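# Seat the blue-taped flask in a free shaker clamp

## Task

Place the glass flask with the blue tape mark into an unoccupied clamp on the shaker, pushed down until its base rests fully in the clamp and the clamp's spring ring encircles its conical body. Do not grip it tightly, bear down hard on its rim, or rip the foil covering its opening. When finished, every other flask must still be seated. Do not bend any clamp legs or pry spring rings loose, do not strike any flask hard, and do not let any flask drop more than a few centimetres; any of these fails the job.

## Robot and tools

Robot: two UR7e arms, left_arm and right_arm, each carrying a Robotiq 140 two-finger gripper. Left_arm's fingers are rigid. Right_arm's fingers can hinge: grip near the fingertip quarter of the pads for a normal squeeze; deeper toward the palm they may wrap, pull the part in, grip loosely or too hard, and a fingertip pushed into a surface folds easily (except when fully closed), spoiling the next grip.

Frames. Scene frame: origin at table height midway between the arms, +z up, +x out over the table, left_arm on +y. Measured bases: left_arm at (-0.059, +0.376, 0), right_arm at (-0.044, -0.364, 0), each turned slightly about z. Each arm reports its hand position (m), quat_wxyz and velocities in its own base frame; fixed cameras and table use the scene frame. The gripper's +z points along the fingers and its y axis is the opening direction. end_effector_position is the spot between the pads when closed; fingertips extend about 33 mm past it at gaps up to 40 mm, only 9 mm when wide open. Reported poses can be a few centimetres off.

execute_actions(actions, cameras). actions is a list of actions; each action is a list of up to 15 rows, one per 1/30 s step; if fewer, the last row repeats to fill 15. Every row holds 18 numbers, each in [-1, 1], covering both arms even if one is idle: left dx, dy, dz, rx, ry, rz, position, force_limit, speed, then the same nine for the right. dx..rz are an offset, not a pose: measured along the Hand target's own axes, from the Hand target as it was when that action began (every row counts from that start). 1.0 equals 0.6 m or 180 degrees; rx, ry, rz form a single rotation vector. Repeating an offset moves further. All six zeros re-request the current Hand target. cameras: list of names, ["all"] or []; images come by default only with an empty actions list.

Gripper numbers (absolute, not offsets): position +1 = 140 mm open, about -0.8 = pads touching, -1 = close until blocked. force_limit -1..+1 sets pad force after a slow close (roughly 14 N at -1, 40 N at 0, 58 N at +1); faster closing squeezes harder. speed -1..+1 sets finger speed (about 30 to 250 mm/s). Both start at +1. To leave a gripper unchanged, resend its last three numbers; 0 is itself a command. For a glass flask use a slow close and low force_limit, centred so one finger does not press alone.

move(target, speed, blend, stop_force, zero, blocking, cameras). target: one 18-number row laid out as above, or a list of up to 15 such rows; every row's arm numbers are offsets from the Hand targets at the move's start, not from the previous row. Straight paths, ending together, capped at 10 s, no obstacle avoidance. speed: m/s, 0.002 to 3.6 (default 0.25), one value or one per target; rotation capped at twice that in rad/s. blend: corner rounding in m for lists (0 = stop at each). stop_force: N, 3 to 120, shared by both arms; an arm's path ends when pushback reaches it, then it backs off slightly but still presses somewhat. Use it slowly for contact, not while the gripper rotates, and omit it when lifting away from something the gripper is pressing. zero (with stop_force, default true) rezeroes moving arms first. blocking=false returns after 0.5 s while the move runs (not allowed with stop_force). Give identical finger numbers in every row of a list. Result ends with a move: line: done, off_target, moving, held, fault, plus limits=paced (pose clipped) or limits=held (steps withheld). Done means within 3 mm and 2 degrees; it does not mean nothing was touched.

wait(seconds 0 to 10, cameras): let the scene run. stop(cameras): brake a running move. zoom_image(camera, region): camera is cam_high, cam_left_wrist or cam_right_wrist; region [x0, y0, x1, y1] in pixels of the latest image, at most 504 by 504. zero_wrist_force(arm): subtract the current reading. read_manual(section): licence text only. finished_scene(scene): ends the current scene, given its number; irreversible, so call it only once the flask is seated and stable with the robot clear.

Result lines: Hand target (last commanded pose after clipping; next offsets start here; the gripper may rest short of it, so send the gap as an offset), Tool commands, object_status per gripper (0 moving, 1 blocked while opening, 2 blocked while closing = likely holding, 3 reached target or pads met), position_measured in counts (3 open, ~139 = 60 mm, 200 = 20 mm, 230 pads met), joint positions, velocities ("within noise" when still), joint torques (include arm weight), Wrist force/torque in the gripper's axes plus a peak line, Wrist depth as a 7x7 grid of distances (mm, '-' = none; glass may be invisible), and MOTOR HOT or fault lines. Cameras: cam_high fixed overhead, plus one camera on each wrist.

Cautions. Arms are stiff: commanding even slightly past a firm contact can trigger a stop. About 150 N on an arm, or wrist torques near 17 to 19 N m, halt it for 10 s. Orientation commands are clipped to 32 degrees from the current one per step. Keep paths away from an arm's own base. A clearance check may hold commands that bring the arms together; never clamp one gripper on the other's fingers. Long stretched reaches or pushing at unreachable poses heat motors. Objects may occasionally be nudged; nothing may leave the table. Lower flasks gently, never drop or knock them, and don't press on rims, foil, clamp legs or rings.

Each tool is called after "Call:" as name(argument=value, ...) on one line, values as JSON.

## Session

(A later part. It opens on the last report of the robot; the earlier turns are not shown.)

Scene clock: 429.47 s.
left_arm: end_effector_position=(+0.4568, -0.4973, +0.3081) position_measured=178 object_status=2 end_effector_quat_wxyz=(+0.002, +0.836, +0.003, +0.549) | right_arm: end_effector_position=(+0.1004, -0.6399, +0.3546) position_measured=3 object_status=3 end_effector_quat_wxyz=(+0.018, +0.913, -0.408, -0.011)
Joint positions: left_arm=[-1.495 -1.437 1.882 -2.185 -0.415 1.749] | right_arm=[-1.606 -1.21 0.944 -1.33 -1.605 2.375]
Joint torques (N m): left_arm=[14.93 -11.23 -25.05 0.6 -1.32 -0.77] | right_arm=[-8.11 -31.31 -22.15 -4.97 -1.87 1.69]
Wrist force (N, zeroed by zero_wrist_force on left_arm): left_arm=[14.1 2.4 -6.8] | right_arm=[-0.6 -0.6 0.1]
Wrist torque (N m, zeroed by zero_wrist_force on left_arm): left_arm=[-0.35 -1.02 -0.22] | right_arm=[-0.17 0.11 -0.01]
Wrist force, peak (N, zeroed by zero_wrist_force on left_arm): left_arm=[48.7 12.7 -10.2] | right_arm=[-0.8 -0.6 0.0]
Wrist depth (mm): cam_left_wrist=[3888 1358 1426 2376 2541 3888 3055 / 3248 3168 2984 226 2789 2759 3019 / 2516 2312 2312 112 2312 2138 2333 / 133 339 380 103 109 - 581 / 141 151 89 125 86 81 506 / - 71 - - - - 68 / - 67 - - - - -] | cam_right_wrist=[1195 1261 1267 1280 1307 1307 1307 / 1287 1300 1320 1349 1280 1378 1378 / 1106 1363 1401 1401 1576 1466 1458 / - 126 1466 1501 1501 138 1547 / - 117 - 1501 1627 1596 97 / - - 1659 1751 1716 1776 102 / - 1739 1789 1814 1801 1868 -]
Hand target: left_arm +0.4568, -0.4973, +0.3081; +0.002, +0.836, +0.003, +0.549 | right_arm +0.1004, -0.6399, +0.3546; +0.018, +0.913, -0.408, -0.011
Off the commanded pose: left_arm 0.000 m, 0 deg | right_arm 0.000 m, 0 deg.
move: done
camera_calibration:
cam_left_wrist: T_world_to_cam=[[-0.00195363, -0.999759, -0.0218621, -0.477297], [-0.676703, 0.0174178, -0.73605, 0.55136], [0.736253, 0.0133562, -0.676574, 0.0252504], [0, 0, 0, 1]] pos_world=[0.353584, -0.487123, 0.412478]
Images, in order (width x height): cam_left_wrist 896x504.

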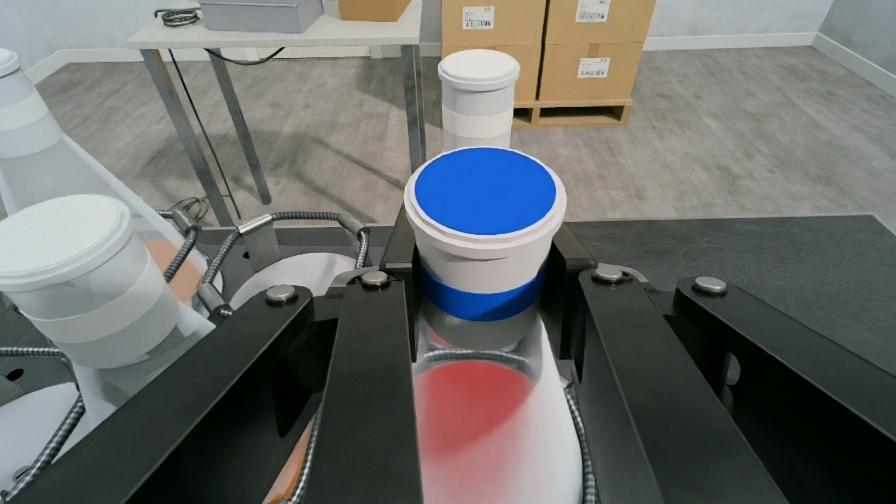

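Call:
move(target=[[-0.0459,0,0.0198,0,0,0,-1,-0.05,-1,0,0,0,0,0,0,1,1,1]], speed=0.012, stop_force=18, cameras=["cam_left_wrist"])

Call:
zoom_image(camera="cam_left_wrist", region=[330, 120, 630, 500])

Scene clock: 435.07 s.
left_arm: end_effector_position=(+0.4568, -0.4974, +0.2840) position_measured=178 object_status=2 end_effector_quat_wxyz=(+0.002, +0.836, +0.004, +0.549) | right_arm: end_effector_position=(+0.1004, -0.6399, +0.3546) position_measured=3 object_status=3 end_effector_quat_wxyz=(+0.018, +0.913, -0.408, -0.011)
Joint positions: left_arm=[-1.495 -1.409 1.918 -2.25 -0.415 1.749] | right_arm=[-1.606 -1.21 0.944 -1.33 -1.605 2.375]
Joint torques (N m): left_arm=[-9.57 -30.71 -19.64 -0.93 -5.91 -0.4] | right_arm=[-8.1 -31.76 -22.65 -4.97 -1.82 1.74]
Wrist force (N, zeroed by zero_wrist_force on left_arm): left_arm=[31.2 0.1 -5.7] | right_arm=[-0.5 -0.3 0.0]
Wrist torque (N m, zeroed by zero_wrist_force on left_arm): left_arm=[-0.11 -1.39 0.07] | right_arm=[-0.11 0.10 -0.02]
Wrist force, peak (N, zeroed by zero_wrist_force on left_arm): left_arm=[36.3 -0.3 -6.4] | right_arm=[-0.6 -0.8 0.0]
Wrist depth (mm): cam_left_wrist=[- 1380 1418 206 2467 3468 4424 / 3130 3092 3055 1546 2759 3055 2820 / 142 2354 2566 112 2333 2231 2398 / 131 336 363 108 111 - 570 / 234 - 89 117 92 81 484 / - 71 - - - - 68 / - 67 - 212 - - -] | cam_right_wrist=[1184 1236 1255 1274 1287 1293 1300 / 1307 1293 1334 1349 1334 1363 1417 / - 1386 1401 1417 1449 1433 1441 / - 125 1458 1449 1519 138 1510 / - 117 1576 1586 1617 1627 97 / - 1670 1638 1704 1627 1764 102 / - 648 1814 1814 1896 1868 -]
Hand target: left_arm +0.4568, -0.4974, +0.2840; +0.002, +0.836, +0.004, +0.549 (not the last commanded pose) | right_arm +0.1004, -0.6399, +0.3546; +0.018, +0.913, -0.408, -0.011
Off the commanded pose: left_arm 0.006 m, 0 deg | right_arm 0.000 m, 0 deg.
move: contact (left_arm)
camera_calibration:
cam_left_wrist: T_world_to_cam=[[-0.00181857, -0.999766, -0.0215751, -0.478085], [-0.676601, 0.017117, -0.736151, 0.533479], [0.736347, 0.013259, -0.676474, 0.00882662], [0, 0, 0, 1]] pos_world=[0.353583, -0.487222, 0.388377]
Images, in order (width x height): cam_left_wrist 896x504.

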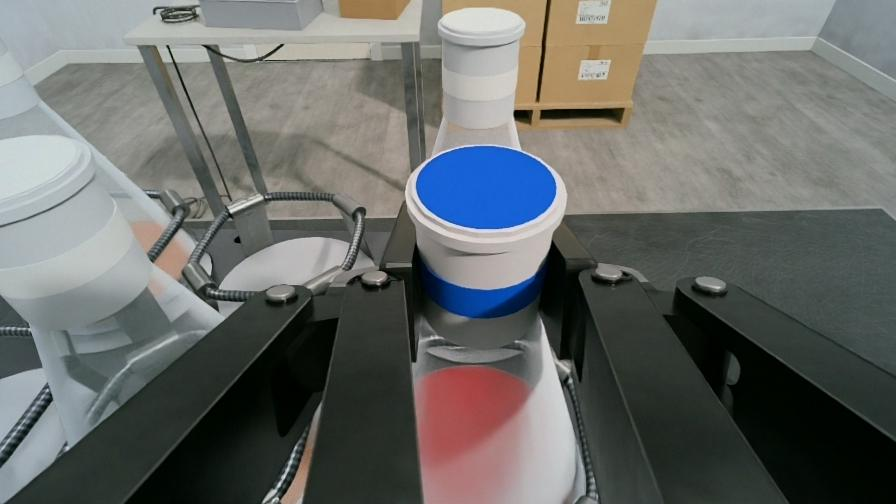

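Scaled by 1.326 from the camera's 896x504 image, which has a finer 1280x720 frame.

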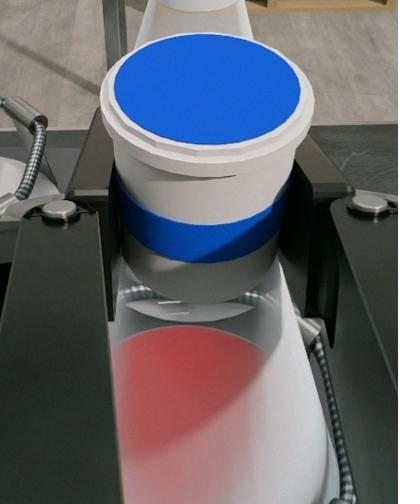

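Call:
move(target=[[0.003,0,-0.0013,0,0,0,-1,-0.05,-1,0,0,0,0,0,0,1,1,1],[0.003,0,-0.0013,0,0,0,0.2,-0.06,-1,0,0,0,0,0,0,1,1,1],[0.003,0,-0.15,0,0,0,0.2,-0.06,-1,0,0,0,0,0,0,1,1,1],[0.1,0,-0.15,0,-0.12,0,0.2,-0.06,-1,0,0,0,0,0,0,1,1,1]], speed=0.1, cameras=["cam_left_wrist","cam_high"])

Call:
zoom_image(camera="cam_high", region=[370, 200, 610, 380])

Call:
zoom_image(camera="cam_left_wrist", region=[330, 100, 630, 500])

Scene clock: 445.73 s.
left_arm: end_effector_position=(+0.3981, -0.4970, +0.3747) position_measured=104 object_status=3 end_effector_quat_wxyz=(+0.002, +0.924, +0.003, +0.383) | right_arm: end_effector_position=(+0.1004, -0.6399, +0.3546) position_measured=3 object_status=3 end_effector_quat_wxyz=(+0.018, +0.913, -0.408, -0.011)
Joint positions: left_arm=[-1.482 -1.526 1.53 -1.665 -0.789 1.69] | right_arm=[-1.606 -1.21 0.944 -1.33 -1.605 2.375]
Joint torques (N m): left_arm=[-12.03 -41.51 -27.52 -4.86 2.73 0] | right_arm=[-7.34 -31.85 -21.95 -4.98 -1.65 1.61]
Wrist force (N, zeroed by zero_wrist_force on left_arm): left_arm=[4.9 0.2 -3.2] | right_arm=[-0.4 -0.3 -0.2]
Wrist torque (N m, zeroed by zero_wrist_force on left_arm): left_arm=[-0.02 -0.73 -0.20] | right_arm=[-0.11 0.08 -0.01]
Wrist force, peak (N, zeroed by zero_wrist_force on left_arm): left_arm=[31.8 0.3 -6.2] | right_arm=[-0.8 -0.4 -0.4]
Wrist depth (mm): cam_left_wrist=[292 2070 2053 1711 1989 2086 1974 / - 421 651 419 663 - 1782 / - 219 411 218 419 - - / 397 388 138 339 163 118 559 / - 89 116 341 311 103 85 / - - 359 358 478 - - / - - 464 455 458 - -] | cam_right_wrist=[1060 1242 1249 1274 1293 1307 1300 / 1307 1314 1320 1356 1341 1341 1386 / 1378 1458 1409 1409 1409 1334 1458 / - 125 1433 1458 1501 135 1547 / - 117 1638 1596 1617 145 97 / - 1617 1727 1716 1727 1751 102 / - 1940 1789 1940 1868 1841 -]
Hand target: left_arm +0.3980, -0.4970, +0.3748; +0.002, +0.924, +0.003, +0.383 | right_arm +0.1004, -0.6399, +0.3546; +0.018, +0.913, -0.408, -0.011
Off the commanded pose: left_arm 0.000 m, 0 deg | right_arm 0.000 m, 0 deg.
move: done
camera_calibration:
cam_left_wrist: T_world_to_cam=[[-0.0116534, -0.999776, -0.0176913, -0.473418], [-0.900047, 0.0181957, -0.435413, 0.537328], [0.435637, 0.010849, -0.900057, 0.31556], [0, 0, 0, 1]] pos_world=[0.340633, -0.486512, 0.509607]
Images, in order (width x height): cam_high 896x504, cam_left_wrist 896x504.

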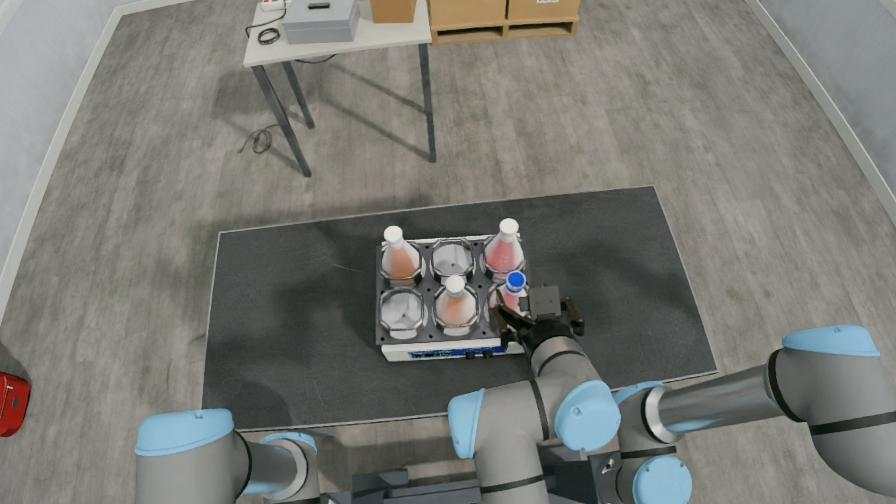

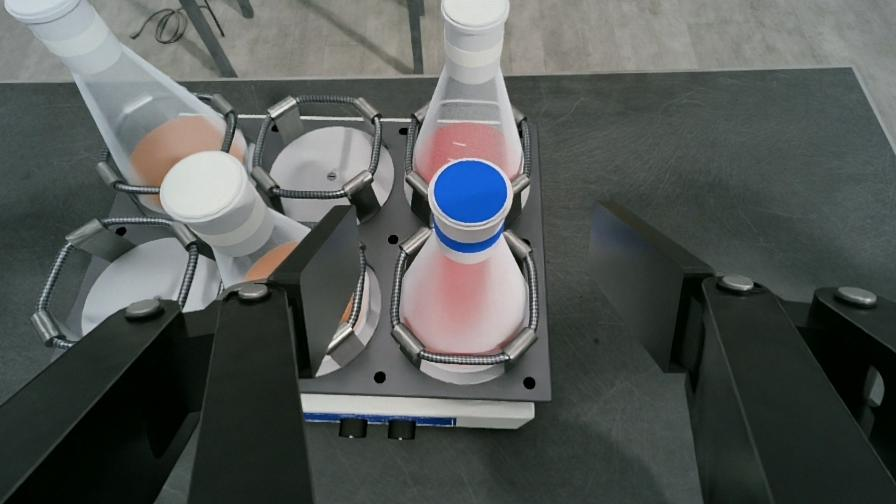

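Scaled by 2.100 from the camera's 896x504 image, which has a finer 1280x720 frame.

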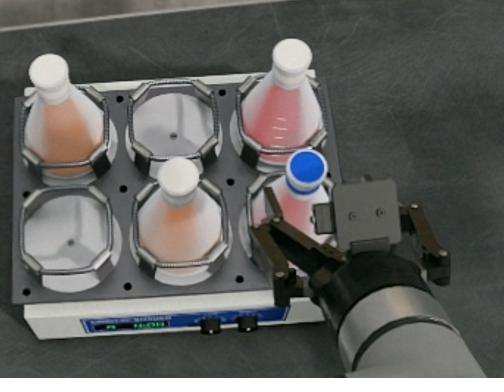

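Scaled by 1.260 from the camera's 896x504 image, which has a finer 1280x720 frame.

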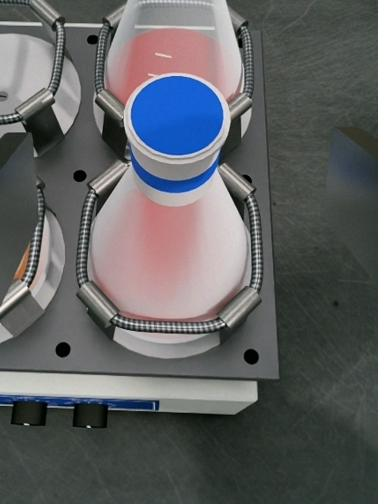

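Call:
move(target=[[-0.097,0,0,0,0.12,0,0.2,-0.06,-1,0,0,0,0,0,0,1,1,1]], speed=0.15, cameras=["cam_left_wrist"])

Call:
zoom_image(camera="cam_left_wrist", region=[330, 100, 630, 400])

Scene clock: 453.83 s.
left_arm: end_effector_position=(+0.3568, -0.4976, +0.3336) position_measured=104 object_status=3 end_effector_quat_wxyz=(+0.002, +0.836, +0.003, +0.549) | right_arm: end_effector_position=(+0.1004, -0.6399, +0.3546) position_measured=3 object_status=3 end_effector_quat_wxyz=(+0.018, +0.913, -0.408, -0.011)
Joint positions: left_arm=[-1.697 -1.546 1.809 -1.549 -0.427 1.252] | right_arm=[-1.606 -1.21 0.944 -1.33 -1.605 2.375]
Joint torques (N m): left_arm=[12.7 -36.57 -19.47 -3.24 1.96 -0.74] | right_arm=[-7.92 -31.12 -22.13 -5.02 -1.77 1.81]
Wrist force (N, zeroed by zero_wrist_force on left_arm): left_arm=[4.8 0.2 -3.1] | right_arm=[-0.6 -0.4 -0.1]
Wrist torque (N m, zeroed by zero_wrist_force on left_arm): left_arm=[-0.08 -0.85 0.02] | right_arm=[-0.12 0.11 -0.02]
Wrist force, peak (N, zeroed by zero_wrist_force on left_arm): left_arm=[6.8 0.5 -3.2] | right_arm=[-0.6 -0.7 -0.3]
Wrist depth (mm): cam_left_wrist=[- 1555 1442 1510 2619 3719 4842 / 2984 1574 3019 332 2701 2950 2883 / 2491 231 444 234 2467 2444 2444 / 675 409 139 391 163 118 610 / - 89 116 - 344 103 85 / - - 313 308 334 - - / - - 321 316 326 - -] | cam_right_wrist=[1267 1242 1255 1274 1267 1293 1300 / 1293 1314 1334 1334 1356 1371 1386 / 1519 1349 1433 1401 1425 1449 1458 / - 125 1475 1393 1510 138 1501 / - 117 1606 1576 1617 - 97 / - - 1681 1449 1704 1739 101 / - 1925 1776 1776 1868 1896 -]
Hand target: left_arm +0.3568, -0.4975, +0.3337; +0.002, +0.836, +0.004, +0.549 | right_arm +0.1004, -0.6399, +0.3546; +0.018, +0.913, -0.408, -0.011
Off the commanded pose: left_arm 0.000 m, 0 deg | right_arm 0.000 m, 0 deg.
move: done
camera_calibration:
cam_left_wrist: T_world_to_cam=[[-0.00195829, -0.999762, -0.0217208, -0.477296], [-0.676703, 0.017317, -0.736052, 0.502416], [0.736253, 0.0132571, -0.676576, 0.116085], [0, 0, 0, 1]] pos_world=[0.253584, -0.487422, 0.437978]
Images, in order (width x height): cam_left_wrist 896x504.

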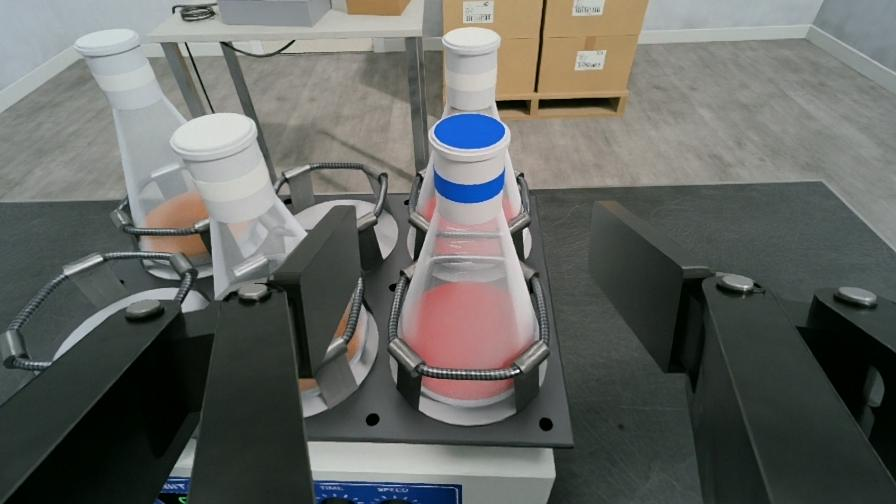

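Scaled by 1.680 from the camera's 896x504 image, which has a finer 1280x720 frame.

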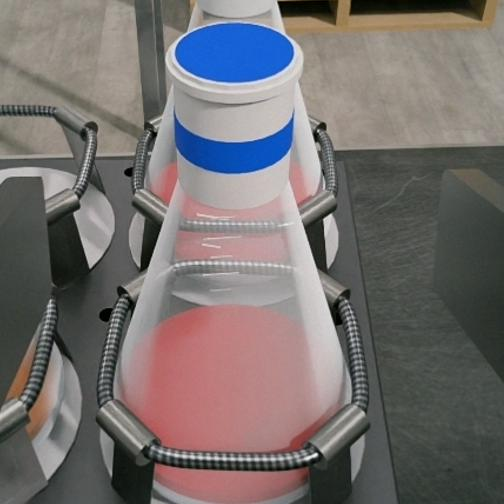

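Base sits flush below the ring on the plate, upright. Done.

Call:
finished_scene(scene=2)

The scene is finished: the task was done.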